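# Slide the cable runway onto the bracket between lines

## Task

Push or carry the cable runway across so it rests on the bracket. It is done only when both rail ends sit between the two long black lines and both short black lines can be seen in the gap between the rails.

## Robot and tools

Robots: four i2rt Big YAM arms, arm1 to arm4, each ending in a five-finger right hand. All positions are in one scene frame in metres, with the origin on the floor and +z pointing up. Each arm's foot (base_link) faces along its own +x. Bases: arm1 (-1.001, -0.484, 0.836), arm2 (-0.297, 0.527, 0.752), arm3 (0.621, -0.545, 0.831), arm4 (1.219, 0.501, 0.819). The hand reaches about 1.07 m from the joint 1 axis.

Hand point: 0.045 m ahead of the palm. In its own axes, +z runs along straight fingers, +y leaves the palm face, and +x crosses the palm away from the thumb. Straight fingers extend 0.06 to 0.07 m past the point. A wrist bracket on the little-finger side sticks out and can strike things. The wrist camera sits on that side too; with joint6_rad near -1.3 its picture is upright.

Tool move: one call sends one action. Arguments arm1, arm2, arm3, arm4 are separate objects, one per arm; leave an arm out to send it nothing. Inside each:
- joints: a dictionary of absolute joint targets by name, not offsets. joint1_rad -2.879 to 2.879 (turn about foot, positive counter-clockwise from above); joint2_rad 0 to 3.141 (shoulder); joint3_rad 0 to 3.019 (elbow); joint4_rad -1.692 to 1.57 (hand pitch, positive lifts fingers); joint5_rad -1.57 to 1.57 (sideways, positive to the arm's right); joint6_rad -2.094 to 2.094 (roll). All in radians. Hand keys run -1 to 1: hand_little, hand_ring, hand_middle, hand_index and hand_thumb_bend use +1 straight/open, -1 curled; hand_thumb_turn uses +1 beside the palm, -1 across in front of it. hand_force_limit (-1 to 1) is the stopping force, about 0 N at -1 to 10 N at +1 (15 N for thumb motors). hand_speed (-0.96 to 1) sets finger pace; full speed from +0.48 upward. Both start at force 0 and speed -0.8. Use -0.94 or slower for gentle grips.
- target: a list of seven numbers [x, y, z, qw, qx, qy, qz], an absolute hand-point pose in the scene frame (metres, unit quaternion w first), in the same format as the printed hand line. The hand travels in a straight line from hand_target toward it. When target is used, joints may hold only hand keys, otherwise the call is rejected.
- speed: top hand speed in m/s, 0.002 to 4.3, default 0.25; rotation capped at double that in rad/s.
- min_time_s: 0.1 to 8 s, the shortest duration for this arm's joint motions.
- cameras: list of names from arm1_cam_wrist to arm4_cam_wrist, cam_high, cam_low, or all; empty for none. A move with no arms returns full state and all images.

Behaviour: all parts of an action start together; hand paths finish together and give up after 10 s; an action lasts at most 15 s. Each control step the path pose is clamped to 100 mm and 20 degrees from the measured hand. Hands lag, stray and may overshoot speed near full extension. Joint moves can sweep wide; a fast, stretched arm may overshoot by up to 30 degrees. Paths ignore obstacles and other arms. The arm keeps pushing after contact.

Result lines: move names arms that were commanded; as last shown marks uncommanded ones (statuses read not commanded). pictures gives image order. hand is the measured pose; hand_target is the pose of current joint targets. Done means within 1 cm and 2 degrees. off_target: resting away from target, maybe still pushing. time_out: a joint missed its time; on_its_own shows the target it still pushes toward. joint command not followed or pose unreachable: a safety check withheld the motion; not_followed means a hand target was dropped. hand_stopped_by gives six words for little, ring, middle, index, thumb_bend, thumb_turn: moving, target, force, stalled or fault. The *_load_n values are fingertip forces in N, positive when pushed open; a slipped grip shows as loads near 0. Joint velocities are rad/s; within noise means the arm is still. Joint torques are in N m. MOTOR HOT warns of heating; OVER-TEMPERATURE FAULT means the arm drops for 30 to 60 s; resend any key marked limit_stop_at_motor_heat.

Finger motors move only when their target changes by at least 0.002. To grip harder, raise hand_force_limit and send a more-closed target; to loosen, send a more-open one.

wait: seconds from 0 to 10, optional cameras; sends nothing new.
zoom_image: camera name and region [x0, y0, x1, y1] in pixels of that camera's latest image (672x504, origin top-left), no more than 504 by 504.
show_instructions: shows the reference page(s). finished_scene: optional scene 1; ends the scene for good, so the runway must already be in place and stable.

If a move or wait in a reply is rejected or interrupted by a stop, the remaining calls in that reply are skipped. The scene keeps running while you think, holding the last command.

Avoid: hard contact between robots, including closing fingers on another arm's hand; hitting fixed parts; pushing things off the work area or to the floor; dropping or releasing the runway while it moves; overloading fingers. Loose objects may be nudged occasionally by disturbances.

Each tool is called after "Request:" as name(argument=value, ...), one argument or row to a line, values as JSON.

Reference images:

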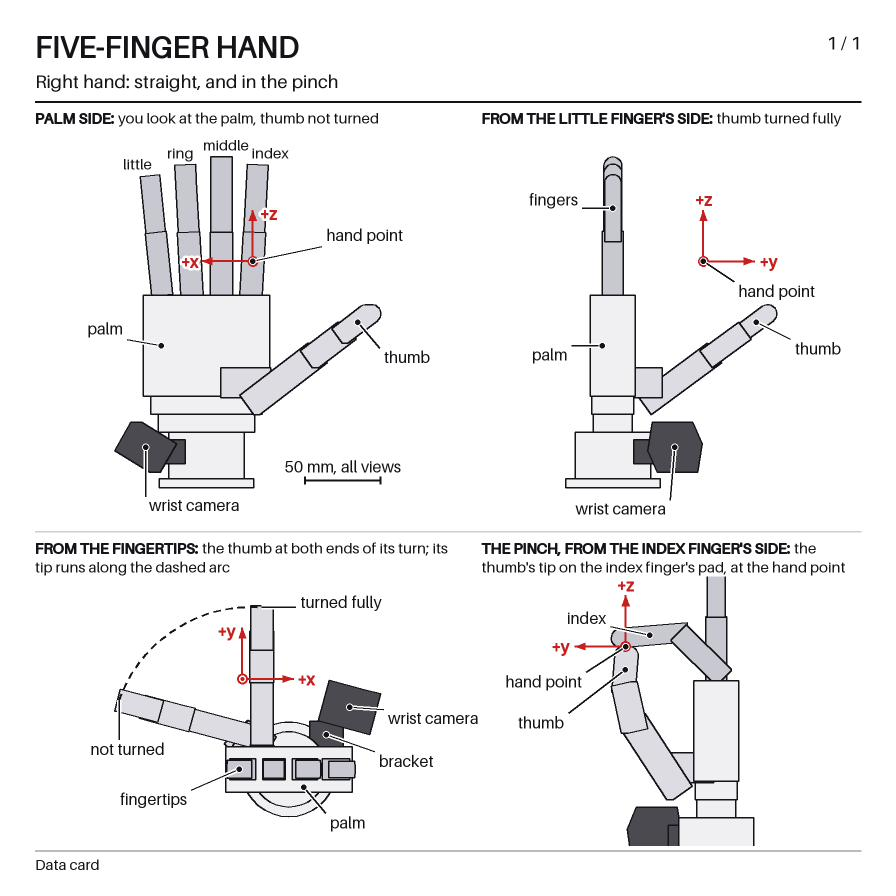

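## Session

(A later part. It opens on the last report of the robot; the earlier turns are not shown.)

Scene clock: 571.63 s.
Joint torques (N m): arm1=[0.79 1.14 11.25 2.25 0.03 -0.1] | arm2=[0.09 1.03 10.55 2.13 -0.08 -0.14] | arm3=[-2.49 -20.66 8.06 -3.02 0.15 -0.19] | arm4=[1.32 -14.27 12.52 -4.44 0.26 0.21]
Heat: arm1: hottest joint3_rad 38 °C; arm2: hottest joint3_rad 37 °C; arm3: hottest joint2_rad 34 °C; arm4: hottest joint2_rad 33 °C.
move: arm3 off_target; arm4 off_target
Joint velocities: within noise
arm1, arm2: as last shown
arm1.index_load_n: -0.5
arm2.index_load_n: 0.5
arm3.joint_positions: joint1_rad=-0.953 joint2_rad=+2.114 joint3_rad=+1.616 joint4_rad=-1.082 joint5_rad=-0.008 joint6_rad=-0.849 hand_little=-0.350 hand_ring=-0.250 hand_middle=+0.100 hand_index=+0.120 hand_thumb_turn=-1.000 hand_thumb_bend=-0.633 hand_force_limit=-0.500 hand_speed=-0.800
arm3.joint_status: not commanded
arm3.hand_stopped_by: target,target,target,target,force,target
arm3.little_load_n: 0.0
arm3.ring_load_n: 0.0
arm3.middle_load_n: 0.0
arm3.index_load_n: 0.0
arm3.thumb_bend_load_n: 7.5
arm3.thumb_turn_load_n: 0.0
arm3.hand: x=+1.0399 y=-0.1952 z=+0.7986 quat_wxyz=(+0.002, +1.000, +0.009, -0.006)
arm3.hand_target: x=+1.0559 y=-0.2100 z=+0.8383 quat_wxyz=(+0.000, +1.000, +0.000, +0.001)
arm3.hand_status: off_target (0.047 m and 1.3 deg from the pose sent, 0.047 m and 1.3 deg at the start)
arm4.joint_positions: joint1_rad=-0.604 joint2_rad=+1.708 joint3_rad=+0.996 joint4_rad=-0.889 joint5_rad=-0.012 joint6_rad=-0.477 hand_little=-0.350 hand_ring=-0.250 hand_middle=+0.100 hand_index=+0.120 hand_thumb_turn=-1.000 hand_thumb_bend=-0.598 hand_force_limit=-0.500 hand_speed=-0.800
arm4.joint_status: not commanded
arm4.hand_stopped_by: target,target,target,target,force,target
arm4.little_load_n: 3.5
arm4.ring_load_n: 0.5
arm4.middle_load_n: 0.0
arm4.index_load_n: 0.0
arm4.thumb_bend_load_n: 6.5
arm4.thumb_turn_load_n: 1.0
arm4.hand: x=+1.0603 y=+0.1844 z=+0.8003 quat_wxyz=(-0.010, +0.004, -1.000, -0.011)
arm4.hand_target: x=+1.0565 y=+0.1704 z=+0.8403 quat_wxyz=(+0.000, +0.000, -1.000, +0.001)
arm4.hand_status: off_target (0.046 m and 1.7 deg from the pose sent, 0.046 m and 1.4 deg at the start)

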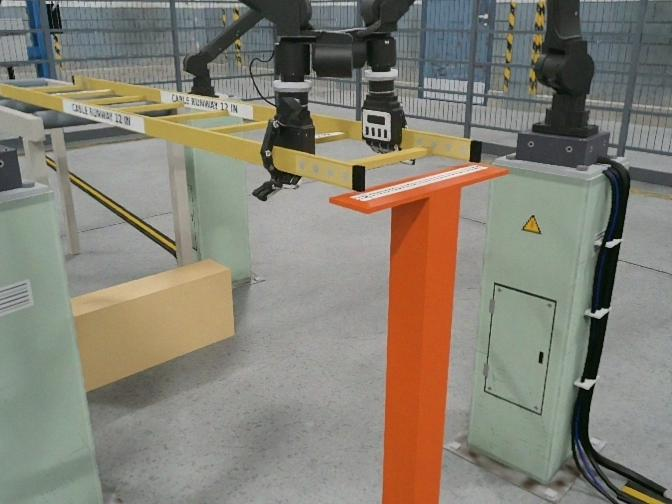

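Request:
move(
  arm3={"target": [1.058, -0.213, 0.84, 0, -1, 0, 0], "speed": 0.05},
  arm4={"target": [1.053, 0.167, 0.843, 0, 0, -1, 0], "speed": 0.05},
  cameras=["cam_low"],
)

Request:
zoom_image(
  camera="cam_low",
  region=[345, 175, 380, 200],
)

Request:
zoom_image(
  camera="cam_low",
  region=[460, 145, 495, 170],
)

Scene clock: 573.53 s.
Joint torques (N m): arm1=[0.85 1.55 11.26 2.22 0.05 -0.09] | arm2=[0.73 1.44 10.59 2.1 -0.01 -0.17] | arm3=[-2.49 -20.19 7.64 -2.99 0.19 -0.24] | arm4=[1.14 -14.21 12.75 -4.14 0.29 0.19]
Heat: arm1: hottest joint3_rad 38 °C; arm2: hottest joint3_rad 37 °C; arm3: hottest joint2_rad 34 °C; arm4: hottest joint3_rad 34 °C.
move: arm3 off_target; arm4 off_target
Joint velocities: within noise
arm1, arm2: as last shown
arm1.index_load_n: 0.0
arm2.index_load_n: 0.0
arm3.joint_positions: joint1_rad=-0.954 joint2_rad=+2.114 joint3_rad=+1.616 joint4_rad=-1.082 joint5_rad=-0.009 joint6_rad=-0.850 hand_little=-0.350 hand_ring=-0.250 hand_middle=+0.100 hand_index=+0.120 hand_thumb_turn=-1.000 hand_thumb_bend=-0.633 hand_force_limit=-0.500 hand_speed=-0.800
arm3.joint_status: not commanded
arm3.hand_stopped_by: target,target,target,target,force,target
arm3.little_load_n: 0.0
arm3.ring_load_n: 0.0
arm3.middle_load_n: 0.5
arm3.index_load_n: 0.5
arm3.thumb_bend_load_n: 7.5
arm3.thumb_turn_load_n: 0.0
arm3.hand: x=+1.0401 y=-0.1953 z=+0.7985 quat_wxyz=(+0.002, +1.000, +0.009, -0.007)
arm3.hand_target: x=+1.0568 y=-0.2128 z=+0.8381 quat_wxyz=(+0.000, +1.000, +0.000, +0.001)
arm3.hand_status: off_target (0.049 m and 1.3 deg from the pose sent, 0.049 m and 1.3 deg at the start)
arm4.joint_positions: joint1_rad=-0.604 joint2_rad=+1.713 joint3_rad=+1.002 joint4_rad=-0.899 joint5_rad=-0.013 joint6_rad=-0.479 hand_little=-0.350 hand_ring=-0.250 hand_middle=+0.100 hand_index=+0.120 hand_thumb_turn=-1.000 hand_thumb_bend=-0.598 hand_force_limit=-0.500 hand_speed=-0.800
arm4.joint_status: not commanded
arm4.hand_stopped_by: target,target,target,target,force,target
arm4.little_load_n: 3.5
arm4.ring_load_n: 0.0
arm4.middle_load_n: 0.0
arm4.index_load_n: 0.0
arm4.thumb_bend_load_n: 6.5
arm4.thumb_turn_load_n: 1.5
arm4.hand: x=+1.0603 y=+0.1844 z=+0.8010 quat_wxyz=(-0.012, +0.005, -1.000, -0.014)
arm4.hand_target: x=+1.0537 y=+0.1685 z=+0.8407 quat_wxyz=(+0.000, +0.000, -1.000, +0.001)
arm4.hand_status: off_target (0.046 m and 2.2 deg from the pose sent, 0.047 m and 1.7 deg at the start)

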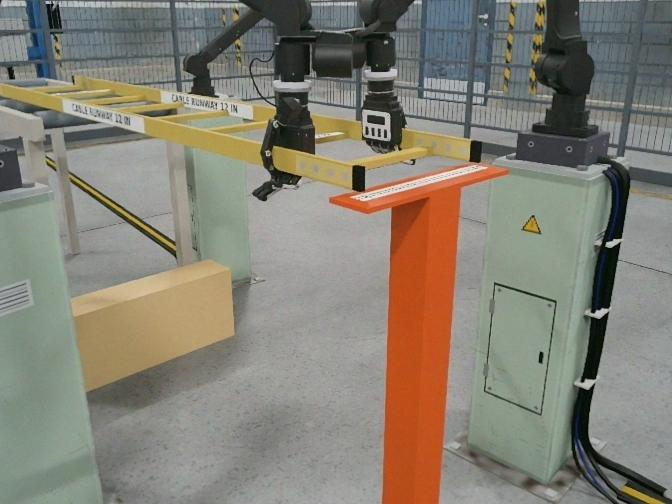

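Scaled by 14.400 from the camera's image (finer frame: 960x720).

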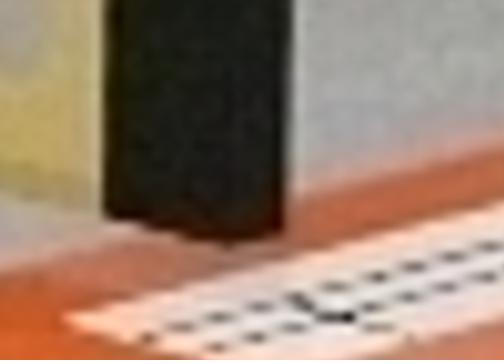

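Scaled by 14.400 from the camera's image (finer frame: 960x720).

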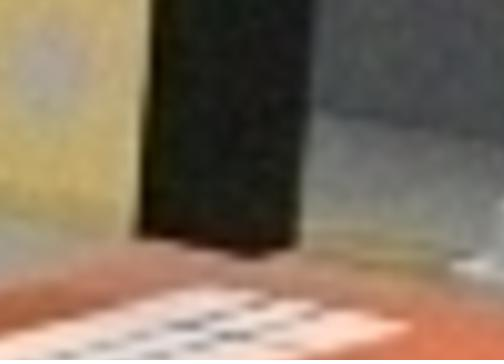

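Request:
move(
  arm3={"target": [1.055, -0.209, 0.828, 0, -1, 0, 0], "speed": 0.05},
  arm4={"target": [1.055, 0.171, 0.831, 0, 0, -1, 0], "speed": 0.05},
)

Request:
move(
  arm3={"target": [1.053, -0.206, 0.814, 0, -1, 0, 0], "speed": 0.05},
  arm4={"target": [1.056, 0.174, 0.817, 0, 0, -1, 0], "speed": 0.05},
  cameras=["cam_low"],
)

Request:
zoom_image(
  camera="cam_low",
  region=[345, 185, 380, 210],
)

Request:
zoom_image(
  camera="cam_low",
  region=[460, 155, 495, 180],
)

Scene clock: 575.97 s.
Joint torques (N m): arm1=[0.85 1.67 11.21 2.21 0.02 -0.11] | arm2=[0.5 1.44 10.76 2.11 0.01 -0.11] | arm3=[-1.85 -19.08 7.21 -1.84 0.18 -0.14] | arm4=[1.2 -13.57 10.78 -2.73 0.31 0.2]
Heat: arm1: hottest joint3_rad 38 °C; arm2: hottest joint3_rad 37 °C; arm3: hottest joint2_rad 35 °C; arm4: hottest joint3_rad 34 °C.
move: arm3 off_target; arm4 off_target
Joint velocities: within noise
arm1, arm2: as last shown
arm2.thumb_turn_load_n: 0.5
arm3.joint_positions: joint1_rad=-0.954 joint2_rad=+2.114 joint3_rad=+1.616 joint4_rad=-1.082 joint5_rad=-0.009 joint6_rad=-0.850 hand_little=-0.350 hand_ring=-0.250 hand_middle=+0.100 hand_index=+0.120 hand_thumb_turn=-1.000 hand_thumb_bend=-0.633 hand_force_limit=-0.500 hand_speed=-0.800
arm3.joint_status: not commanded
arm3.hand_stopped_by: target,target,target,target,force,target
arm3.little_load_n: 0.5
arm3.ring_load_n: 0.0
arm3.middle_load_n: 0.0
arm3.index_load_n: 0.0
arm3.thumb_bend_load_n: 7.5
arm3.thumb_turn_load_n: 0.0
arm3.hand: x=+1.0401 y=-0.1953 z=+0.7985 quat_wxyz=(+0.002, +1.000, +0.009, -0.007)
arm3.hand_target: x=+1.0542 y=-0.2089 z=+0.8271 quat_wxyz=(+0.000, +1.000, +0.000, +0.000)
arm3.hand_status: off_target (0.036 m and 1.3 deg from the pose sent, 0.036 m and 1.3 deg at the start)
arm4.joint_positions: joint1_rad=-0.604 joint2_rad=+1.713 joint3_rad=+1.002 joint4_rad=-0.899 joint5_rad=-0.013 joint6_rad=-0.479 hand_little=-0.350 hand_ring=-0.250 hand_middle=+0.100 hand_index=+0.120 hand_thumb_turn=-1.000 hand_thumb_bend=-0.598 hand_force_limit=-0.500 hand_speed=-0.800
arm4.joint_status: not commanded
arm4.hand_stopped_by: target,target,target,target,force,target
arm4.little_load_n: 3.5
arm4.ring_load_n: 0.0
arm4.middle_load_n: 0.5
arm4.index_load_n: 0.0
arm4.thumb_bend_load_n: 6.5
arm4.thumb_turn_load_n: 1.0
arm4.hand: x=+1.0604 y=+0.1844 z=+0.8008 quat_wxyz=(-0.012, +0.005, -1.000, -0.014)
arm4.hand_target: x=+1.0554 y=+0.1718 z=+0.8298 quat_wxyz=(+0.000, +0.000, -1.000, +0.001)
arm4.hand_status: off_target (0.033 m and 2.2 deg from the pose sent, 0.033 m and 2.2 deg at the start)
pictures: none

Scene clock: 576.97 s.
Joint torques (N m): arm1=[0.73 1.38 11.25 2.29 0.05 -0.11] | arm2=[-0.09 0.91 10.74 2.09 -0.05 -0.15] | arm3=[-1.73 -18.02 6.5 -0.84 0.22 -0.07] | arm4=[1.03 -12.98 8.84 -1.35 0.32 0.18]
Heat: arm1: hottest joint3_rad 38 °C; arm2: hottest joint3_rad 37 °C; arm3: hottest joint2_rad 35 °C; arm4: hottest joint3_rad 34 °C.
move: arm3 off_target; arm4 off_target
Joint velocities: within noise
arm1.joint_positions: joint1_rad=-0.179 joint2_rad=+0.616 joint3_rad=+1.343 joint4_rad=-1.162 joint5_rad=+0.207 joint6_rad=-0.998 hand_little=+1.000 hand_ring=+1.000 hand_middle=+1.000 hand_index=+1.000 hand_thumb_turn=+1.000 hand_thumb_bend=+1.000 hand_force_limit=+0.000 hand_speed=-0.800
arm1.joint_status: not commanded
arm1.hand_stopped_by: target,target,target,target,target,target
arm1.little_load_n: 0.0
arm1.ring_load_n: -0.5
arm1.middle_load_n: 0.0
arm1.index_load_n: 0.0
arm1.thumb_bend_load_n: 0.0
arm1.thumb_turn_load_n: 0.0
arm1.hand: x=-0.8576 y=-0.2730 z=+1.3336 quat_wxyz=(-0.370, +0.808, +0.230, +0.397)
arm1.hand_target: x=-0.8580 y=-0.2742 z=+1.3434 quat_wxyz=(-0.378, +0.803, +0.227, +0.402)
arm1.hand_status: not commanded
arm2.joint_positions: joint1_rad=-0.281 joint2_rad=+0.626 joint3_rad=+1.356 joint4_rad=-1.179 joint5_rad=+0.124 joint6_rad=-1.343 hand_little=+1.000 hand_ring=+1.000 hand_middle=+1.000 hand_index=+1.000 hand_thumb_turn=+1.000 hand_thumb_bend=+1.000 hand_force_limit=+0.000 hand_speed=-0.800
arm2.joint_status: not commanded
arm2.hand_stopped_by: target,target,target,target,target,target
arm2.little_load_n: 0.0
arm2.ring_load_n: 0.0
arm2.middle_load_n: 0.0
arm2.index_load_n: 0.0
arm2.thumb_bend_load_n: 0.0
arm2.thumb_turn_load_n: 0.0
arm2.hand: x=-0.4598 y=+0.3157 z=+1.2610 quat_wxyz=(+0.436, +0.366, -0.763, +0.306)
arm2.hand_target: x=-0.4591 y=+0.3172 z=+1.2702 quat_wxyz=(+0.442, +0.363, -0.758, +0.312)
arm2.hand_status: not commanded
arm3.joint_positions: joint1_rad=-0.954 joint2_rad=+2.120 joint3_rad=+1.616 joint4_rad=-1.078 joint5_rad=-0.009 joint6_rad=-0.850 hand_little=-0.350 hand_ring=-0.250 hand_middle=+0.100 hand_index=+0.120 hand_thumb_turn=-1.000 hand_thumb_bend=-0.633 hand_force_limit=-0.500 hand_speed=-0.800
arm3.joint_status: not commanded
arm3.hand_stopped_by: target,target,target,target,force,target
arm3.little_load_n: 0.5
arm3.ring_load_n: 0.0
arm3.middle_load_n: 0.0
arm3.index_load_n: 0.0
arm3.thumb_bend_load_n: 7.5
arm3.thumb_turn_load_n: 0.0
arm3.hand: x=+1.0401 y=-0.1952 z=+0.7953 quat_wxyz=(+0.002, +1.000, +0.009, -0.008)
arm3.hand_target: x=+1.0526 y=-0.2059 z=+0.8136 quat_wxyz=(+0.000, +1.000, +0.000, +0.000)
arm3.hand_status: off_target (0.025 m and 1.4 deg from the pose sent, 0.023 m and 1.3 deg at the start)
arm4.joint_positions: joint1_rad=-0.604 joint2_rad=+1.721 joint3_rad=+1.002 joint4_rad=-0.893 joint5_rad=-0.013 joint6_rad=-0.479 hand_little=-0.350 hand_ring=-0.250 hand_middle=+0.100 hand_index=+0.120 hand_thumb_turn=-1.000 hand_thumb_bend=-0.598 hand_force_limit=-0.500 hand_speed=-0.800
arm4.joint_status: not commanded
arm4.hand_stopped_by: target,target,target,target,force,target
arm4.little_load_n: 2.5
arm4.ring_load_n: 0.0
arm4.middle_load_n: 0.0
arm4.index_load_n: 0.5
arm4.thumb_bend_load_n: 6.5
arm4.thumb_turn_load_n: 1.5
arm4.hand: x=+1.0602 y=+0.1841 z=+0.7977 quat_wxyz=(-0.012, +0.005, -1.000, -0.015)
arm4.hand_target: x=+1.0561 y=+0.1744 z=+0.8166 quat_wxyz=(+0.000, +0.000, -1.000, +0.000)
arm4.hand_status: off_target (0.022 m and 2.3 deg from the pose sent, 0.020 m and 2.2 deg at the start)

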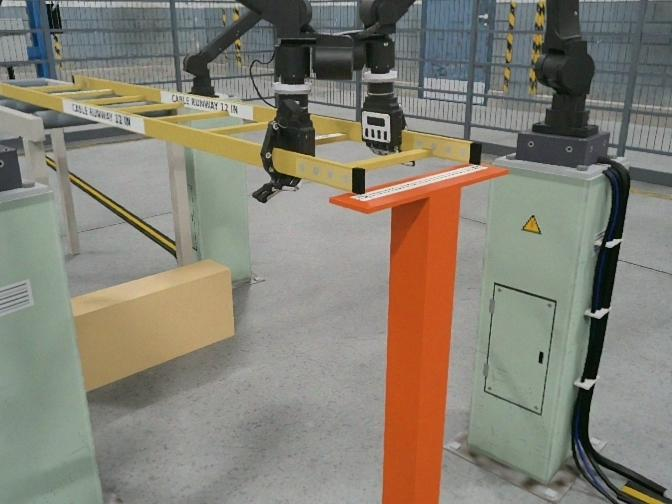

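Scaled by 14.400 from the camera's image (finer frame: 960x720).

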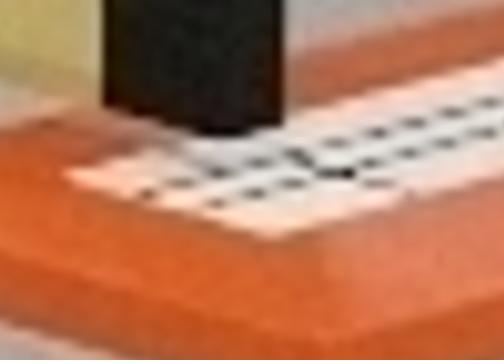

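Scaled by 14.400 from the camera's image (finer frame: 960x720).

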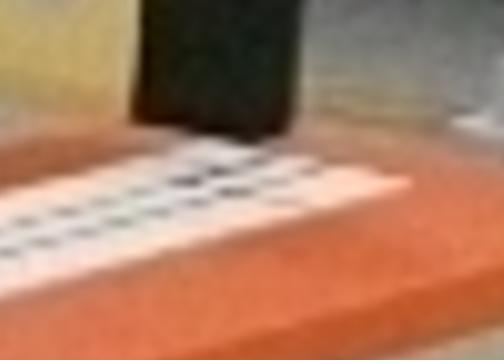

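Request:
move(
  arm3={"target": [1.053, -0.206, 0.802, 0, -1, 0, 0], "speed": 0.05},
  arm4={"target": [1.058, 0.174, 0.804, 0, 0, -1, 0], "speed": 0.05},
  cameras=["cam_low"],
)

Request:
zoom_image(
  camera="cam_low",
  region=[345, 185, 380, 210],
)

Request:
zoom_image(
  camera="cam_low",
  region=[460, 155, 495, 180],
)

Scene clock: 578.93 s.
Joint torques (N m): arm1=[1.08 1.55 11.21 2.25 0.03 -0.08] | arm2=[0.67 1.03 10.62 2.11 0 -0.12] | arm3=[-1.26 -17.85 5.86 -0.05 0.2 -0.07] | arm4=[1.38 -12.28 7.57 -0.12 0.28 0.23]
Heat: arm1: hottest joint3_rad 38 °C; arm2: hottest joint3_rad 37 °C; arm3: hottest joint2_rad 34 °C; arm4: hottest joint3_rad 34 °C.
move: arm3 off_target; arm4 off_target
Joint velocities: within noise
arm1, arm2: as last shown
arm1.ring_load_n: 0.0
arm3.joint_positions: joint1_rad=-0.954 joint2_rad=+2.127 joint3_rad=+1.616 joint4_rad=-1.074 joint5_rad=-0.009 joint6_rad=-0.850 hand_little=-0.350 hand_ring=-0.250 hand_middle=+0.100 hand_index=+0.120 hand_thumb_turn=-1.000 hand_thumb_bend=-0.633 hand_force_limit=-0.500 hand_speed=-0.800
arm3.joint_status: not commanded
arm3.hand_stopped_by: target,target,target,target,force,target
arm3.little_load_n: 0.0
arm3.ring_load_n: 0.5
arm3.middle_load_n: 0.0
arm3.index_load_n: 0.0
arm3.thumb_bend_load_n: 6.5
arm3.thumb_turn_load_n: 0.5
arm3.hand: x=+1.0403 y=-0.1954 z=+0.7912 quat_wxyz=(+0.003, +1.000, +0.009, -0.009)
arm3.hand_target: x=+1.0528 y=-0.2061 z=+0.8019 quat_wxyz=(+0.000, +1.000, +0.000, +0.000)
arm3.hand_status: off_target (0.020 m and 1.5 deg from the pose sent, 0.018 m and 1.4 deg at the start)
arm4.joint_positions: joint1_rad=-0.603 joint2_rad=+1.731 joint3_rad=+1.002 joint4_rad=-0.886 joint5_rad=-0.013 joint6_rad=-0.479 hand_little=-0.350 hand_ring=-0.250 hand_middle=+0.100 hand_index=+0.120 hand_thumb_turn=-1.000 hand_thumb_bend=-0.598 hand_force_limit=-0.500 hand_speed=-0.800
arm4.joint_status: not commanded
arm4.hand_stopped_by: target,target,target,target,force,target
arm4.little_load_n: 1.5
arm4.ring_load_n: 0.0
arm4.middle_load_n: 0.5
arm4.index_load_n: 0.0
arm4.thumb_bend_load_n: 6.5
arm4.thumb_turn_load_n: 1.5
arm4.hand: x=+1.0600 y=+0.1836 z=+0.7938 quat_wxyz=(-0.013, +0.005, -1.000, -0.016)
arm4.hand_target: x=+1.0581 y=+0.1741 z=+0.8040 quat_wxyz=(+0.000, +0.000, -1.000, +0.000)
arm4.hand_status: off_target (0.014 m and 2.4 deg from the pose sent, 0.012 m and 2.3 deg at the start)

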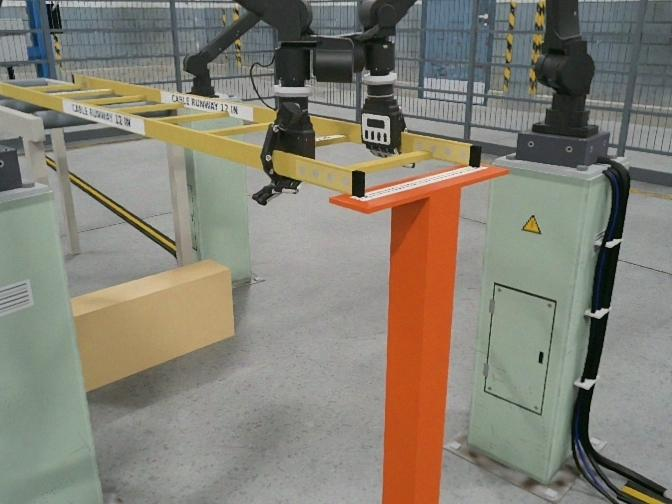

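Scaled by 14.400 from the camera's image (finer frame: 960x720).

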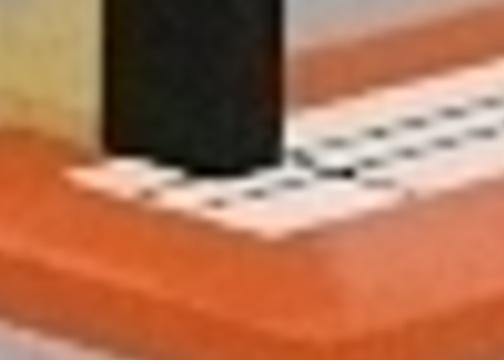

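Scaled by 14.400 from the camera's image (finer frame: 960x720).

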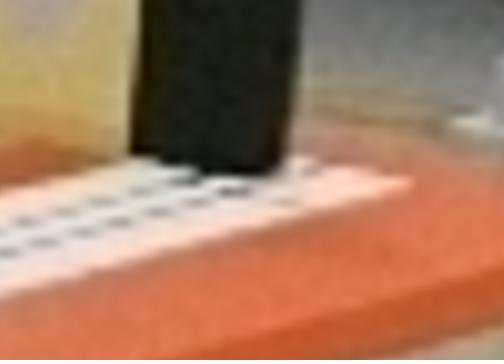

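Request:
move(
  arm3={"target": [1.053, -0.200, 0.84, 0, -1, 0, 0], "speed": 0.04},
  arm4={"target": [1.064, 0.172, 0.843, 0, 0, -1, 0], "speed": 0.04},
)

Request:
move(
  arm3={"target": [1.057, -0.201, 0.84, 0, -1, 0, 0], "speed": 0.05},
  arm4={"target": [1.068, 0.169, 0.843, 0, 0, -1, 0], "speed": 0.05},
  cameras=["cam_low"],
)

Request:
zoom_image(
  camera="cam_low",
  region=[345, 175, 380, 200],
)

Request:
zoom_image(
  camera="cam_low",
  region=[460, 145, 495, 170],
)

Scene clock: 584.47 s.
Joint torques (N m): arm1=[1.03 1.79 11.22 2.25 0.07 -0.13] | arm2=[0.09 1.26 10.63 2.06 0.06 -0.11] | arm3=[-0.67 -20.07 8.08 -2.67 0.04 -0.01] | arm4=[1.9 -15.62 10.4 -3.71 0.29 0.32]
Heat: arm1: hottest joint3_rad 38 °C; arm2: hottest joint3_rad 37 °C; arm3: hottest joint2_rad 34 °C; arm4: hottest joint3_rad 34 °C.
move: arm3 off_target; arm4 off_target
Joint velocities: within noise
arm1, arm2: as last shown
arm3.joint_positions: joint1_rad=-0.955 joint2_rad=+2.124 joint3_rad=+1.630 joint4_rad=-1.097 joint5_rad=-0.006 joint6_rad=-0.850 hand_little=-0.350 hand_ring=-0.250 hand_middle=+0.100 hand_index=+0.120 hand_thumb_turn=-1.000 hand_thumb_bend=-0.633 hand_force_limit=-0.500 hand_speed=-0.800
arm3.joint_status: not commanded
arm3.hand_stopped_by: target,target,target,target,force,target
arm3.little_load_n: 0.0
arm3.ring_load_n: 0.0
arm3.middle_load_n: 0.0
arm3.index_load_n: 0.0
arm3.thumb_bend_load_n: 7.0
arm3.thumb_turn_load_n: 0.0
arm3.hand: x=+1.0415 y=-0.1957 z=+0.7986 quat_wxyz=(+0.006, +1.000, +0.008, -0.010)
arm3.hand_target: x=+1.0522 y=-0.2004 z=+0.8384 quat_wxyz=(+0.000, +1.000, +0.000, +0.000)
arm3.hand_status: off_target (0.043 m and 1.6 deg from the pose sent, 0.051 m and 1.5 deg at the start)
arm4.joint_positions: joint1_rad=-0.598 joint2_rad=+1.713 joint3_rad=+1.002 joint4_rad=-0.902 joint5_rad=-0.014 joint6_rad=-0.475 hand_little=-0.350 hand_ring=-0.250 hand_middle=+0.100 hand_index=+0.120 hand_thumb_turn=-1.000 hand_thumb_bend=-0.598 hand_force_limit=-0.500 hand_speed=-0.800
arm4.joint_status: not commanded
arm4.hand_stopped_by: target,target,target,target,force,target
arm4.little_load_n: 3.5
arm4.ring_load_n: 0.5
arm4.middle_load_n: 0.0
arm4.index_load_n: 0.0
arm4.thumb_bend_load_n: 6.5
arm4.thumb_turn_load_n: 1.0
arm4.hand: x=+1.0629 y=+0.1839 z=+0.8012 quat_wxyz=(-0.013, +0.006, -1.000, -0.015)
arm4.hand_target: x=+1.0642 y=+0.1731 z=+0.8400 quat_wxyz=(+0.000, +0.000, -1.000, +0.001)
arm4.hand_status: off_target (0.044 m and 2.4 deg from the pose sent, 0.051 m and 2.4 deg at the start)
pictures: none

Scene clock: 585.43 s.
Joint torques (N m): arm1=[0.97 1.61 11.23 2.29 0.03 -0.12] | arm2=[0.56 1.73 10.71 2.07 0.04 -0.09] | arm3=[-1.26 -19.9 8.65 -2.82 0.06 -0.04] | arm4=[2.43 -15.38 10.65 -3.69 0.24 0.39]
Heat: arm1: hottest joint3_rad 38 °C; arm2: hottest joint3_rad 37 °C; arm3: hottest joint2_rad 34 °C; arm4: hottest joint3_rad 34 °C.
move: arm3 off_target; arm4 off_target
Joint velocities: within noise
arm1, arm2: as last shown
arm2.middle_load_n: -0.5
arm3.joint_positions: joint1_rad=-0.956 joint2_rad=+2.124 joint3_rad=+1.632 joint4_rad=-1.097 joint5_rad=-0.006 joint6_rad=-0.850 hand_little=-0.350 hand_ring=-0.250 hand_middle=+0.100 hand_index=+0.120 hand_thumb_turn=-1.000 hand_thumb_bend=-0.633 hand_force_limit=-0.500 hand_speed=-0.800
arm3.joint_status: not commanded
arm3.hand_stopped_by: target,target,target,target,force,target
arm3.little_load_n: 0.5
arm3.ring_load_n: 0.0
arm3.middle_load_n: 0.0
arm3.index_load_n: 0.0
arm3.thumb_bend_load_n: 7.5
arm3.thumb_turn_load_n: 0.0
arm3.hand: x=+1.0425 y=-0.1957 z=+0.7991 quat_wxyz=(+0.006, +1.000, +0.008, -0.009)
arm3.hand_target: x=+1.0560 y=-0.2014 z=+0.8386 quat_wxyz=(+0.000, +1.000, +0.000, +0.001)
arm3.hand_status: off_target (0.044 m and 1.5 deg from the pose sent, 0.044 m and 1.6 deg at the start)
arm4.joint_positions: joint1_rad=-0.594 joint2_rad=+1.713 joint3_rad=+1.002 joint4_rad=-0.903 joint5_rad=-0.012 joint6_rad=-0.471 hand_little=-0.350 hand_ring=-0.250 hand_middle=+0.100 hand_index=+0.120 hand_thumb_turn=-1.000 hand_thumb_bend=-0.598 hand_force_limit=-0.500 hand_speed=-0.800
arm4.joint_status: not commanded
arm4.hand_stopped_by: target,target,target,target,force,target
arm4.little_load_n: 4.0
arm4.ring_load_n: 0.5
arm4.middle_load_n: 0.0
arm4.index_load_n: 0.0
arm4.thumb_bend_load_n: 6.5
arm4.thumb_turn_load_n: 1.0
arm4.hand: x=+1.0642 y=+0.1836 z=+0.8013 quat_wxyz=(-0.012, +0.006, -1.000, -0.016)
arm4.hand_target: x=+1.0681 y=+0.1702 z=+0.8400 quat_wxyz=(+0.000, +0.000, -1.000, +0.001)
arm4.hand_status: off_target (0.044 m and 2.4 deg from the pose sent, 0.045 m and 2.4 deg at the start)

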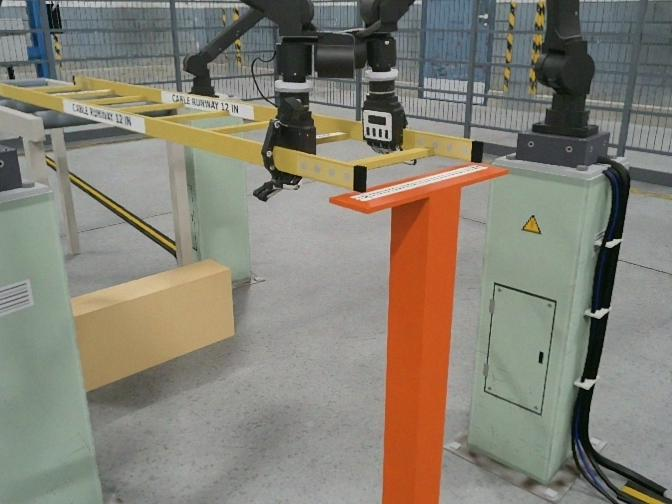

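Scaled by 14.400 from the camera's image (finer frame: 960x720).

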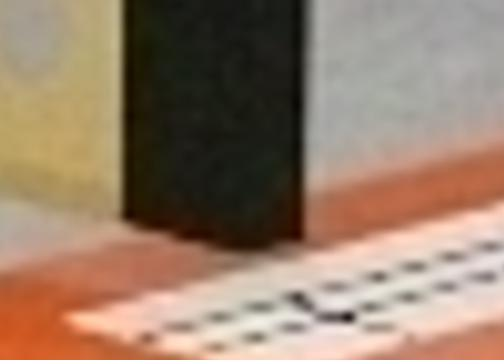

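Scaled by 14.400 from the camera's image (finer frame: 960x720).

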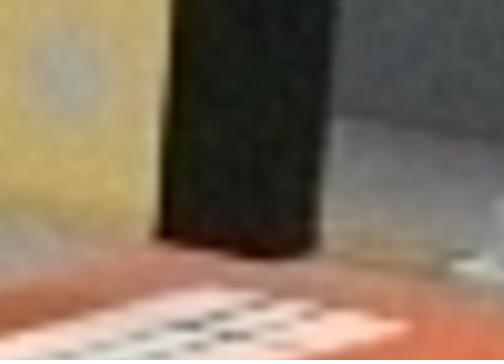

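Request:
move(
  arm3={"target": [1.048, -0.207, 0.84, 0, -1, 0, 0], "speed": 0.05},
  arm4={"target": [1.060, 0.170, 0.843, 0, 0, -1, 0], "speed": 0.05},
)

Request:
move(
  arm3={"target": [1.047, -0.210, 0.84, 0, -1, 0, 0], "speed": 0.05},
  arm4={"target": [1.059, 0.168, 0.843, 0, 0, -1, 0], "speed": 0.05},
  cameras=["cam_low"],
)

Request:
zoom_image(
  camera="cam_low",
  region=[345, 175, 380, 200],
)

Request:
zoom_image(
  camera="cam_low",
  region=[460, 145, 495, 170],
)

Scene clock: 587.77 s.
Joint torques (N m): arm1=[0.91 1.73 11.28 2.17 0.04 -0.08] | arm2=[0.91 1.38 10.58 2.18 0 -0.12] | arm3=[-0.91 -21.77 5.7 -2.11 0.03 -0.02] | arm4=[1.2 -15.09 11.29 -3.77 0.27 0.23]
Heat: arm1: hottest joint3_rad 38 °C; arm2: hottest joint3_rad 37 °C; arm3: hottest joint2_rad 35 °C; arm4: hottest joint3_rad 34 °C.
move: arm3 off_target; arm4 off_target
Joint velocities: within noise
arm1, arm2: as last shown
arm2.middle_load_n: 0.0
arm3.joint_positions: joint1_rad=-0.956 joint2_rad=+2.124 joint3_rad=+1.632 joint4_rad=-1.097 joint5_rad=-0.006 joint6_rad=-0.850 hand_little=-0.350 hand_ring=-0.250 hand_middle=+0.100 hand_index=+0.120 hand_thumb_turn=-1.000 hand_thumb_bend=-0.633 hand_force_limit=-0.500 hand_speed=-0.800
arm3.joint_status: not commanded
arm3.hand_stopped_by: target,target,target,target,force,target
arm3.little_load_n: 0.0
arm3.ring_load_n: 0.0
arm3.middle_load_n: 0.0
arm3.index_load_n: 0.0
arm3.thumb_bend_load_n: 7.5
arm3.thumb_turn_load_n: 0.0
arm3.hand: x=+1.0425 y=-0.1957 z=+0.7991 quat_wxyz=(+0.006, +1.000, +0.008, -0.009)
arm3.hand_target: x=+1.0475 y=-0.2068 z=+0.8377 quat_wxyz=(+0.000, +1.000, +0.000, +0.000)
arm3.hand_status: off_target (0.043 m and 1.5 deg from the pose sent, 0.043 m and 1.5 deg at the start)
arm4.joint_positions: joint1_rad=-0.594 joint2_rad=+1.713 joint3_rad=+1.002 joint4_rad=-0.904 joint5_rad=-0.012 joint6_rad=-0.471 hand_little=-0.350 hand_ring=-0.250 hand_middle=+0.100 hand_index=+0.120 hand_thumb_turn=-1.000 hand_thumb_bend=-0.598 hand_force_limit=-0.500 hand_speed=-0.800
arm4.joint_status: not commanded
arm4.hand_stopped_by: target,target,target,target,force,target
arm4.little_load_n: 4.0
arm4.ring_load_n: 0.5
arm4.middle_load_n: 0.0
arm4.index_load_n: 0.0
arm4.thumb_bend_load_n: 6.5
arm4.thumb_turn_load_n: 1.0
arm4.hand: x=+1.0642 y=+0.1837 z=+0.8013 quat_wxyz=(-0.012, +0.006, -1.000, -0.016)
arm4.hand_target: x=+1.0605 y=+0.1712 z=+0.8404 quat_wxyz=(+0.000, +0.000, -1.000, +0.001)
arm4.hand_status: off_target (0.044 m and 2.4 deg from the pose sent, 0.044 m and 2.4 deg at the start)
pictures: none

Scene clock: 588.73 s.
Joint torques (N m): arm1=[0.97 1.73 11.23 2.3 0.03 -0.11] | arm2=[0.15 1.9 10.73 2.14 0 -0.17] | arm3=[-1.26 -22.01 5.01 -1.89 0.05 -0.07] | arm4=[1.2 -14.8 11.9 -3.85 0.27 0.23]
Heat: arm1: hottest joint3_rad 38 °C; arm2: hottest joint3_rad 37 °C; arm3: hottest joint2_rad 35 °C; arm4: hottest joint3_rad 34 °C.
move: arm3 off_target; arm4 off_target
Joint velocities: within noise
arm1, arm2: as last shown
arm2.thumb_turn_load_n: -0.5
arm3.joint_positions: joint1_rad=-0.956 joint2_rad=+2.124 joint3_rad=+1.631 joint4_rad=-1.097 joint5_rad=-0.006 joint6_rad=-0.850 hand_little=-0.350 hand_ring=-0.250 hand_middle=+0.100 hand_index=+0.120 hand_thumb_turn=-1.000 hand_thumb_bend=-0.633 hand_force_limit=-0.500 hand_speed=-0.800
arm3.joint_status: not commanded
arm3.hand_stopped_by: target,target,target,target,force,target
arm3.little_load_n: 0.0
arm3.ring_load_n: 0.0
arm3.middle_load_n: 0.0
arm3.index_load_n: 0.0
arm3.thumb_bend_load_n: 7.5
arm3.thumb_turn_load_n: 0.0
arm3.hand: x=+1.0424 y=-0.1958 z=+0.7990 quat_wxyz=(+0.006, +1.000, +0.008, -0.009)
arm3.hand_target: x=+1.0465 y=-0.2095 z=+0.8375 quat_wxyz=(+0.000, +1.000, +0.000, +0.000)
arm3.hand_status: off_target (0.044 m and 1.5 deg from the pose sent, 0.043 m and 1.5 deg at the start)
arm4.joint_positions: joint1_rad=-0.594 joint2_rad=+1.713 joint3_rad=+1.002 joint4_rad=-0.904 joint5_rad=-0.012 joint6_rad=-0.471 hand_little=-0.350 hand_ring=-0.250 hand_middle=+0.100 hand_index=+0.120 hand_thumb_turn=-1.000 hand_thumb_bend=-0.598 hand_force_limit=-0.500 hand_speed=-0.800
arm4.joint_status: not commanded
arm4.hand_stopped_by: target,target,target,target,force,target
arm4.little_load_n: 3.5
arm4.ring_load_n: 0.5
arm4.middle_load_n: 0.0
arm4.index_load_n: 0.0
arm4.thumb_bend_load_n: 6.5
arm4.thumb_turn_load_n: 1.0
arm4.hand: x=+1.0642 y=+0.1837 z=+0.8013 quat_wxyz=(-0.012, +0.006, -1.000, -0.016)
arm4.hand_target: x=+1.0596 y=+0.1693 z=+0.8406 quat_wxyz=(+0.000, +0.000, -1.000, +0.001)
arm4.hand_status: off_target (0.045 m and 2.4 deg from the pose sent, 0.045 m and 2.4 deg at the start)

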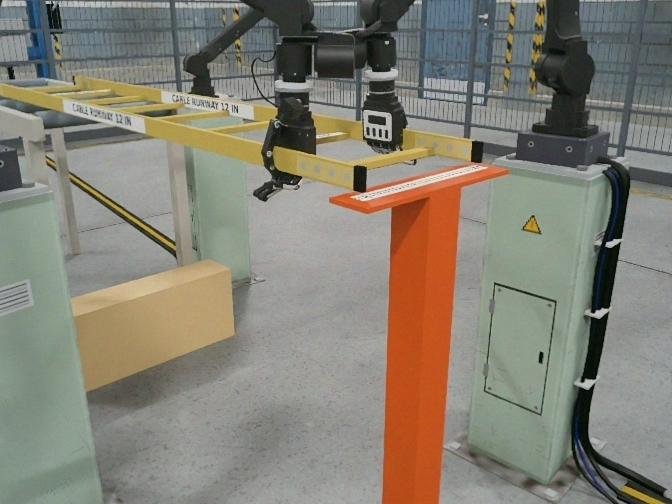

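Scaled by 14.400 from the camera's image (finer frame: 960x720).

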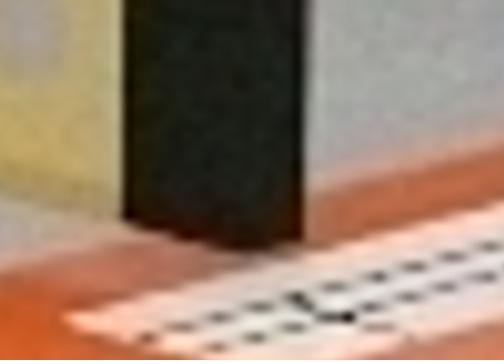

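Scaled by 14.400 from the camera's image (finer frame: 960x720).

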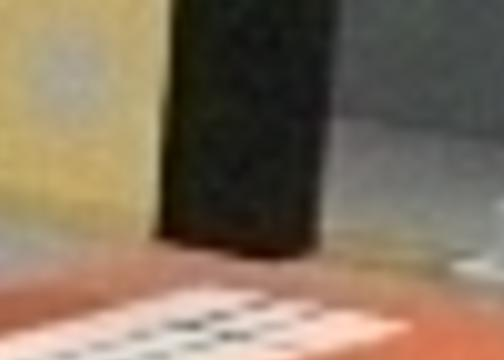

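Request:
move(
  arm3={"target": [1.046, -0.212, 0.84, 0, -1, 0, 0], "speed": 0.05},
  arm4={"target": [1.058, 0.166, 0.843, 0, 0, -1, 0], "speed": 0.05},
)

Request:
move(
  arm3={"target": [1.0455, -0.214, 0.84, 0, -1, 0, 0], "speed": 0.05},
  arm4={"target": [1.0575, 0.164, 0.843, 0, 0, -1, 0], "speed": 0.05},
  cameras=["cam_low"],
)

Request:
zoom_image(
  camera="cam_low",
  region=[345, 175, 380, 200],
)

Request:
zoom_image(
  camera="cam_low",
  region=[460, 145, 495, 170],
)

Scene clock: 590.77 s.
Joint torques (N m): arm1=[0.91 1.38 11.23 2.3 0.04 -0.1] | arm2=[0.62 1.61 10.84 2.24 0.01 -0.14] | arm3=[-1.44 -21.95 4.89 -1.96 0.07 -0.04] | arm4=[1.2 -14.45 12.44 -3.9 0.27 0.22]
Heat: arm1: hottest joint3_rad 38 °C; arm2: hottest joint3_rad 37 °C; arm3: hottest joint2_rad 35 °C; arm4: hottest joint3_rad 34 °C.
move: arm3 off_target; arm4 off_target
Joint velocities: within noise
arm1, arm2: as last shown
arm2.thumb_turn_load_n: 0.0
arm3.joint_positions: joint1_rad=-0.956 joint2_rad=+2.120 joint3_rad=+1.625 joint4_rad=-1.090 joint5_rad=-0.006 joint6_rad=-0.850 hand_little=-0.350 hand_ring=-0.250 hand_middle=+0.100 hand_index=+0.120 hand_thumb_turn=-1.000 hand_thumb_bend=-0.633 hand_force_limit=-0.500 hand_speed=-0.800
arm3.joint_status: not commanded
arm3.hand_stopped_by: target,target,target,target,force,target
arm3.little_load_n: 0.5
arm3.ring_load_n: 0.0
arm3.middle_load_n: 0.0
arm3.index_load_n: 0.0
arm3.thumb_bend_load_n: 8.0
arm3.thumb_turn_load_n: 0.0
arm3.hand: x=+1.0423 y=-0.1959 z=+0.7989 quat_wxyz=(+0.004, +1.000, +0.008, -0.007)
arm3.hand_target: x=+1.0456 y=-0.2114 z=+0.8373 quat_wxyz=(+0.000, +1.000, +0.000, +0.000)
arm3.hand_status: off_target (0.044 m and 1.3 deg from the pose sent, 0.044 m and 1.5 deg at the start)
arm4.joint_positions: joint1_rad=-0.594 joint2_rad=+1.713 joint3_rad=+1.002 joint4_rad=-0.904 joint5_rad=-0.012 joint6_rad=-0.471 hand_little=-0.350 hand_ring=-0.250 hand_middle=+0.100 hand_index=+0.120 hand_thumb_turn=-1.000 hand_thumb_bend=-0.598 hand_force_limit=-0.500 hand_speed=-0.800
arm4.joint_status: not commanded
arm4.hand_stopped_by: target,target,target,target,force,target
arm4.little_load_n: 3.5
arm4.ring_load_n: 0.5
arm4.middle_load_n: 0.0
arm4.index_load_n: 0.0
arm4.thumb_bend_load_n: 6.5
arm4.thumb_turn_load_n: 1.0
arm4.hand: x=+1.0642 y=+0.1837 z=+0.8013 quat_wxyz=(-0.012, +0.006, -1.000, -0.016)
arm4.hand_target: x=+1.0587 y=+0.1674 z=+0.8407 quat_wxyz=(+0.000, +0.000, -1.000, +0.001)
arm4.hand_status: off_target (0.046 m and 2.4 deg from the pose sent, 0.046 m and 2.4 deg at the start)
pictures: none

Scene clock: 591.73 s.
Joint torques (N m): arm1=[0.91 1.61 11.15 2.24 0.04 -0.11] | arm2=[0.5 1.08 10.63 2.3 0 -0.06] | arm3=[-1.14 -22.12 4.85 -2.15 0.06 -0.1] | arm4=[1.26 -14.39 12.6 -3.97 0.27 0.24]
Heat: arm1: hottest joint3_rad 38 °C; arm2: hottest joint3_rad 37 °C; arm3: hottest joint2_rad 35 °C; arm4: hottest joint3_rad 34 °C.
move: arm3 off_target; arm4 off_target
Joint velocities: within noise
arm1, arm2: as last shown
arm1.ring_load_n: -0.5
arm1.index_load_n: -0.5
arm3.joint_positions: joint1_rad=-0.957 joint2_rad=+2.115 joint3_rad=+1.618 joint4_rad=-1.086 joint5_rad=-0.006 joint6_rad=-0.850 hand_little=-0.350 hand_ring=-0.250 hand_middle=+0.100 hand_index=+0.120 hand_thumb_turn=-1.000 hand_thumb_bend=-0.633 hand_force_limit=-0.500 hand_speed=-0.800
arm3.joint_status: not commanded
arm3.hand_stopped_by: target,target,target,target,force,target
arm3.little_load_n: 0.5
arm3.ring_load_n: 0.0
arm3.middle_load_n: 0.0
arm3.index_load_n: 0.0
arm3.thumb_bend_load_n: 8.0
arm3.thumb_turn_load_n: 0.0
arm3.hand: x=+1.0413 y=-0.1973 z=+0.7990 quat_wxyz=(+0.004, +1.000, +0.008, -0.007)
arm3.hand_target: x=+1.0452 y=-0.2133 z=+0.8374 quat_wxyz=(+0.000, +1.000, +0.000, +0.000)
arm3.hand_status: off_target (0.044 m and 1.3 deg from the pose sent, 0.045 m and 1.3 deg at the start)
arm4.joint_positions: joint1_rad=-0.594 joint2_rad=+1.715 joint3_rad=+1.006 joint4_rad=-0.904 joint5_rad=-0.012 joint6_rad=-0.471 hand_little=-0.350 hand_ring=-0.250 hand_middle=+0.100 hand_index=+0.120 hand_thumb_turn=-1.000 hand_thumb_bend=-0.598 hand_force_limit=-0.500 hand_speed=-0.800
arm4.joint_status: not commanded
arm4.hand_stopped_by: target,target,target,target,force,target
arm4.little_load_n: 3.5
arm4.ring_load_n: 0.5
arm4.middle_load_n: 0.0
arm4.index_load_n: 0.0
arm4.thumb_bend_load_n: 6.5
arm4.thumb_turn_load_n: 1.0
arm4.hand: x=+1.0634 y=+0.1821 z=+0.8013 quat_wxyz=(-0.012, +0.006, -1.000, -0.016)
arm4.hand_target: x=+1.0582 y=+0.1655 z=+0.8407 quat_wxyz=(+0.000, +0.000, -1.000, +0.001)
arm4.hand_status: off_target (0.046 m and 2.3 deg from the pose sent, 0.047 m and 2.4 deg at the start)

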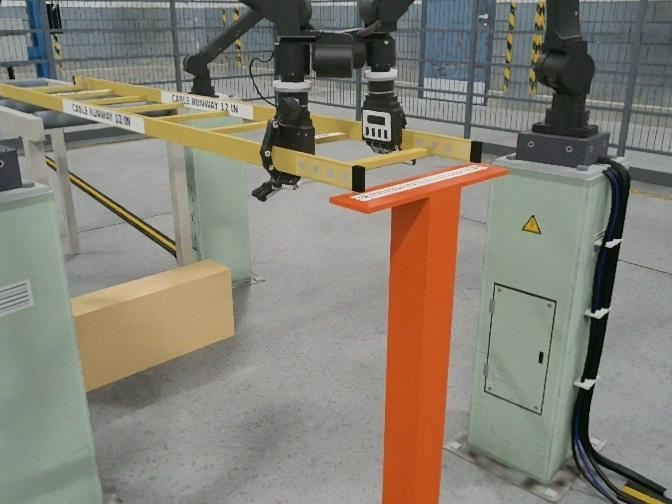

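Scaled by 14.400 from the camera's image (finer frame: 960x720).

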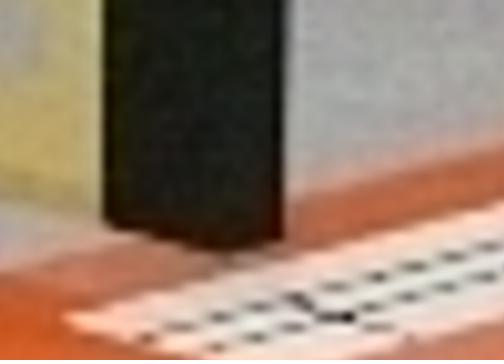

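Scaled by 14.400 from the camera's image (finer frame: 960x720).

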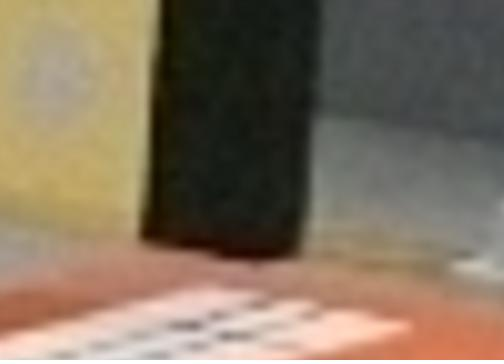

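Request:
move(
  arm3={"target": [1.045, -0.209, 0.828, 0, -1, 0, 0], "speed": 0.05},
  arm4={"target": [1.0575, 0.169, 0.831, 0, 0, -1, 0], "speed": 0.05},
)

Request:
move(
  arm3={"target": [1.045, -0.206, 0.814, 0, -1, 0, 0], "speed": 0.05},
  arm4={"target": [1.058, 0.172, 0.817, 0, 0, -1, 0], "speed": 0.05},
  cameras=["cam_low"],
)

Request:
zoom_image(
  camera="cam_low",
  region=[345, 185, 380, 210],
)

Request:
zoom_image(
  camera="cam_low",
  region=[460, 155, 495, 180],
)

Scene clock: 594.30 s.
Joint torques (N m): arm1=[0.97 1.61 11.25 2.24 0.04 -0.11] | arm2=[0.26 1.85 10.81 2.07 0.05 -0.11] | arm3=[-0.97 -20.48 5 -1.31 0.03 0] | arm4=[0.97 -13.74 10.61 -2.62 0.28 0.18]
Heat: arm1: hottest joint3_rad 38 °C; arm2: hottest joint3_rad 37 °C; arm3: hottest joint2_rad 35 °C; arm4: hottest joint3_rad 34 °C.
move: arm3 off_target; arm4 off_target
Joint velocities: within noise
arm1.joint_positions: joint1_rad=-0.179 joint2_rad=+0.616 joint3_rad=+1.343 joint4_rad=-1.162 joint5_rad=+0.207 joint6_rad=-0.998 hand_little=+1.000 hand_ring=+1.000 hand_middle=+1.000 hand_index=+1.000 hand_thumb_turn=+1.000 hand_thumb_bend=+1.000 hand_force_limit=+0.000 hand_speed=-0.800
arm1.joint_status: not commanded
arm1.hand_stopped_by: target,target,target,target,target,target
arm1.little_load_n: 0.0
arm1.ring_load_n: 0.0
arm1.middle_load_n: 0.0
arm1.index_load_n: 0.0
arm1.thumb_bend_load_n: 0.0
arm1.thumb_turn_load_n: 0.0
arm1.hand: x=-0.8576 y=-0.2730 z=+1.3336 quat_wxyz=(-0.370, +0.808, +0.230, +0.397)
arm1.hand_target: x=-0.8580 y=-0.2742 z=+1.3434 quat_wxyz=(-0.378, +0.803, +0.227, +0.402)
arm1.hand_status: not commanded
arm2.joint_positions: joint1_rad=-0.281 joint2_rad=+0.626 joint3_rad=+1.356 joint4_rad=-1.179 joint5_rad=+0.124 joint6_rad=-1.343 hand_little=+1.000 hand_ring=+1.000 hand_middle=+1.000 hand_index=+1.000 hand_thumb_turn=+1.000 hand_thumb_bend=+1.000 hand_force_limit=+0.000 hand_speed=-0.800
arm2.joint_status: not commanded
arm2.hand_stopped_by: target,target,target,target,target,target
arm2.little_load_n: 0.0
arm2.ring_load_n: 0.0
arm2.middle_load_n: 0.0
arm2.index_load_n: 0.0
arm2.thumb_bend_load_n: 0.0
arm2.thumb_turn_load_n: 0.0
arm2.hand: x=-0.4598 y=+0.3157 z=+1.2610 quat_wxyz=(+0.436, +0.366, -0.763, +0.306)
arm2.hand_target: x=-0.4591 y=+0.3172 z=+1.2702 quat_wxyz=(+0.442, +0.363, -0.758, +0.312)
arm2.hand_status: not commanded
arm3.joint_positions: joint1_rad=-0.957 joint2_rad=+2.115 joint3_rad=+1.616 joint4_rad=-1.084 joint5_rad=-0.006 joint6_rad=-0.850 hand_little=-0.350 hand_ring=-0.250 hand_middle=+0.100 hand_index=+0.120 hand_thumb_turn=-1.000 hand_thumb_bend=-0.633 hand_force_limit=-0.500 hand_speed=-0.800
arm3.joint_status: not commanded
arm3.hand_stopped_by: target,target,target,target,force,target
arm3.little_load_n: 0.5
arm3.ring_load_n: 0.0
arm3.middle_load_n: 0.0
arm3.index_load_n: 0.0
arm3.thumb_bend_load_n: 8.0
arm3.thumb_turn_load_n: 0.0
arm3.hand: x=+1.0413 y=-0.1973 z=+0.7986 quat_wxyz=(+0.004, +1.000, +0.008, -0.007)
arm3.hand_target: x=+1.0447 y=-0.2087 z=+0.8266 quat_wxyz=(+0.000, +1.000, +0.000, +0.000)
arm3.hand_status: off_target (0.032 m and 1.2 deg from the pose sent, 0.031 m and 1.3 deg at the start)
arm4.joint_positions: joint1_rad=-0.594 joint2_rad=+1.716 joint3_rad=+1.006 joint4_rad=-0.904 joint5_rad=-0.012 joint6_rad=-0.471 hand_little=-0.350 hand_ring=-0.250 hand_middle=+0.100 hand_index=+0.120 hand_thumb_turn=-1.000 hand_thumb_bend=-0.598 hand_force_limit=-0.500 hand_speed=-0.800
arm4.joint_status: not commanded
arm4.hand_stopped_by: target,target,target,target,force,target
arm4.little_load_n: 4.0
arm4.ring_load_n: 0.5
arm4.middle_load_n: 0.0
arm4.index_load_n: 0.0
arm4.thumb_bend_load_n: 6.5
arm4.thumb_turn_load_n: 1.0
arm4.hand: x=+1.0635 y=+0.1822 z=+0.8010 quat_wxyz=(-0.012, +0.006, -1.000, -0.016)
arm4.hand_target: x=+1.0579 y=+0.1698 z=+0.8298 quat_wxyz=(+0.000, +0.000, -1.000, +0.000)
arm4.hand_status: off_target (0.033 m and 2.4 deg from the pose sent, 0.033 m and 2.3 deg at the start)
pictures: none

Scene clock: 595.27 s.
Joint torques (N m): arm1=[0.79 1.73 11.26 2.25 0.04 -0.11] | arm2=[0.73 1.44 10.41 2.19 -0.01 -0.1] | arm3=[-0.56 -18.43 5.42 -0.83 0.06 -0.01] | arm4=[0.73 -13.16 8.72 -1.28 0.25 0.17]
Heat: arm1: hottest joint3_rad 38 °C; arm2: hottest joint3_rad 37 °C; arm3: hottest joint2_rad 35 °C; arm4: hottest joint3_rad 34 °C.
move: arm3 off_target; arm4 off_target
Joint velocities: within noise
arm1, arm2: as last shown
arm3.joint_positions: joint1_rad=-0.957 joint2_rad=+2.115 joint3_rad=+1.607 joint4_rad=-1.070 joint5_rad=-0.006 joint6_rad=-0.850 hand_little=-0.350 hand_ring=-0.250 hand_middle=+0.100 hand_index=+0.120 hand_thumb_turn=-1.000 hand_thumb_bend=-0.633 hand_force_limit=-0.500 hand_speed=-0.800
arm3.joint_status: not commanded
arm3.hand_stopped_by: target,target,target,target,force,target
arm3.little_load_n: 1.5
arm3.ring_load_n: 0.0
arm3.middle_load_n: 0.0
arm3.index_load_n: 0.0
arm3.thumb_bend_load_n: 8.0
arm3.thumb_turn_load_n: 0.5
arm3.hand: x=+1.0409 y=-0.1976 z=+0.7952 quat_wxyz=(+0.002, +1.000, +0.008, -0.005)
arm3.hand_target: x=+1.0448 y=-0.2059 z=+0.8135 quat_wxyz=(+0.000, +1.000, +0.000, +0.000)
arm3.hand_status: off_target (0.021 m and 1.1 deg from the pose sent, 0.018 m and 1.2 deg at the start)
arm4.joint_positions: joint1_rad=-0.594 joint2_rad=+1.724 joint3_rad=+1.006 joint4_rad=-0.895 joint5_rad=-0.011 joint6_rad=-0.471 hand_little=-0.350 hand_ring=-0.250 hand_middle=+0.100 hand_index=+0.120 hand_thumb_turn=-1.000 hand_thumb_bend=-0.598 hand_force_limit=-0.500 hand_speed=-0.800
arm4.joint_status: not commanded
arm4.hand_stopped_by: target,target,target,target,force,target
arm4.little_load_n: 3.0
arm4.ring_load_n: 0.0
arm4.middle_load_n: 0.0
arm4.index_load_n: 0.0
arm4.thumb_bend_load_n: 6.5
arm4.thumb_turn_load_n: 1.5
arm4.hand: x=+1.0628 y=+0.1814 z=+0.7977 quat_wxyz=(-0.012, +0.006, -1.000, -0.016)
arm4.hand_target: x=+1.0582 y=+0.1723 z=+0.8165 quat_wxyz=(+0.000, +0.000, -1.000, +0.000)
arm4.hand_status: off_target (0.022 m and 2.4 deg from the pose sent, 0.020 m and 2.4 deg at the start)

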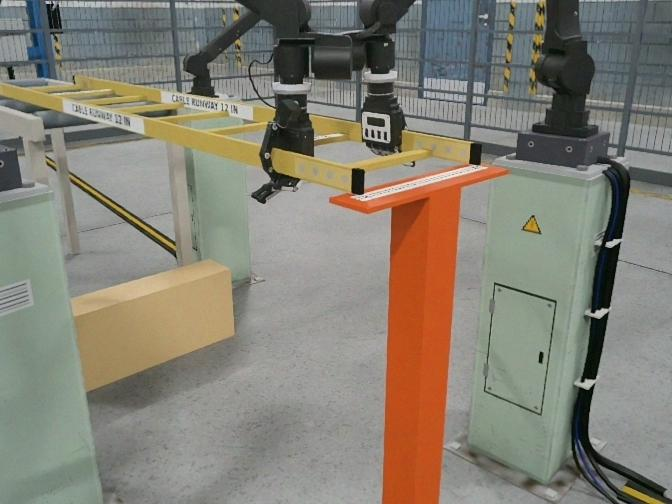

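Scaled by 14.400 from the camera's image (finer frame: 960x720).

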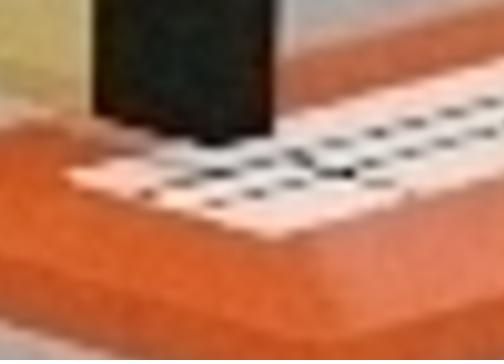

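Scaled by 14.400 from the camera's image (finer frame: 960x720).

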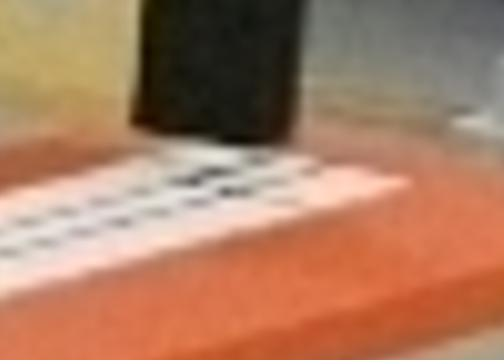

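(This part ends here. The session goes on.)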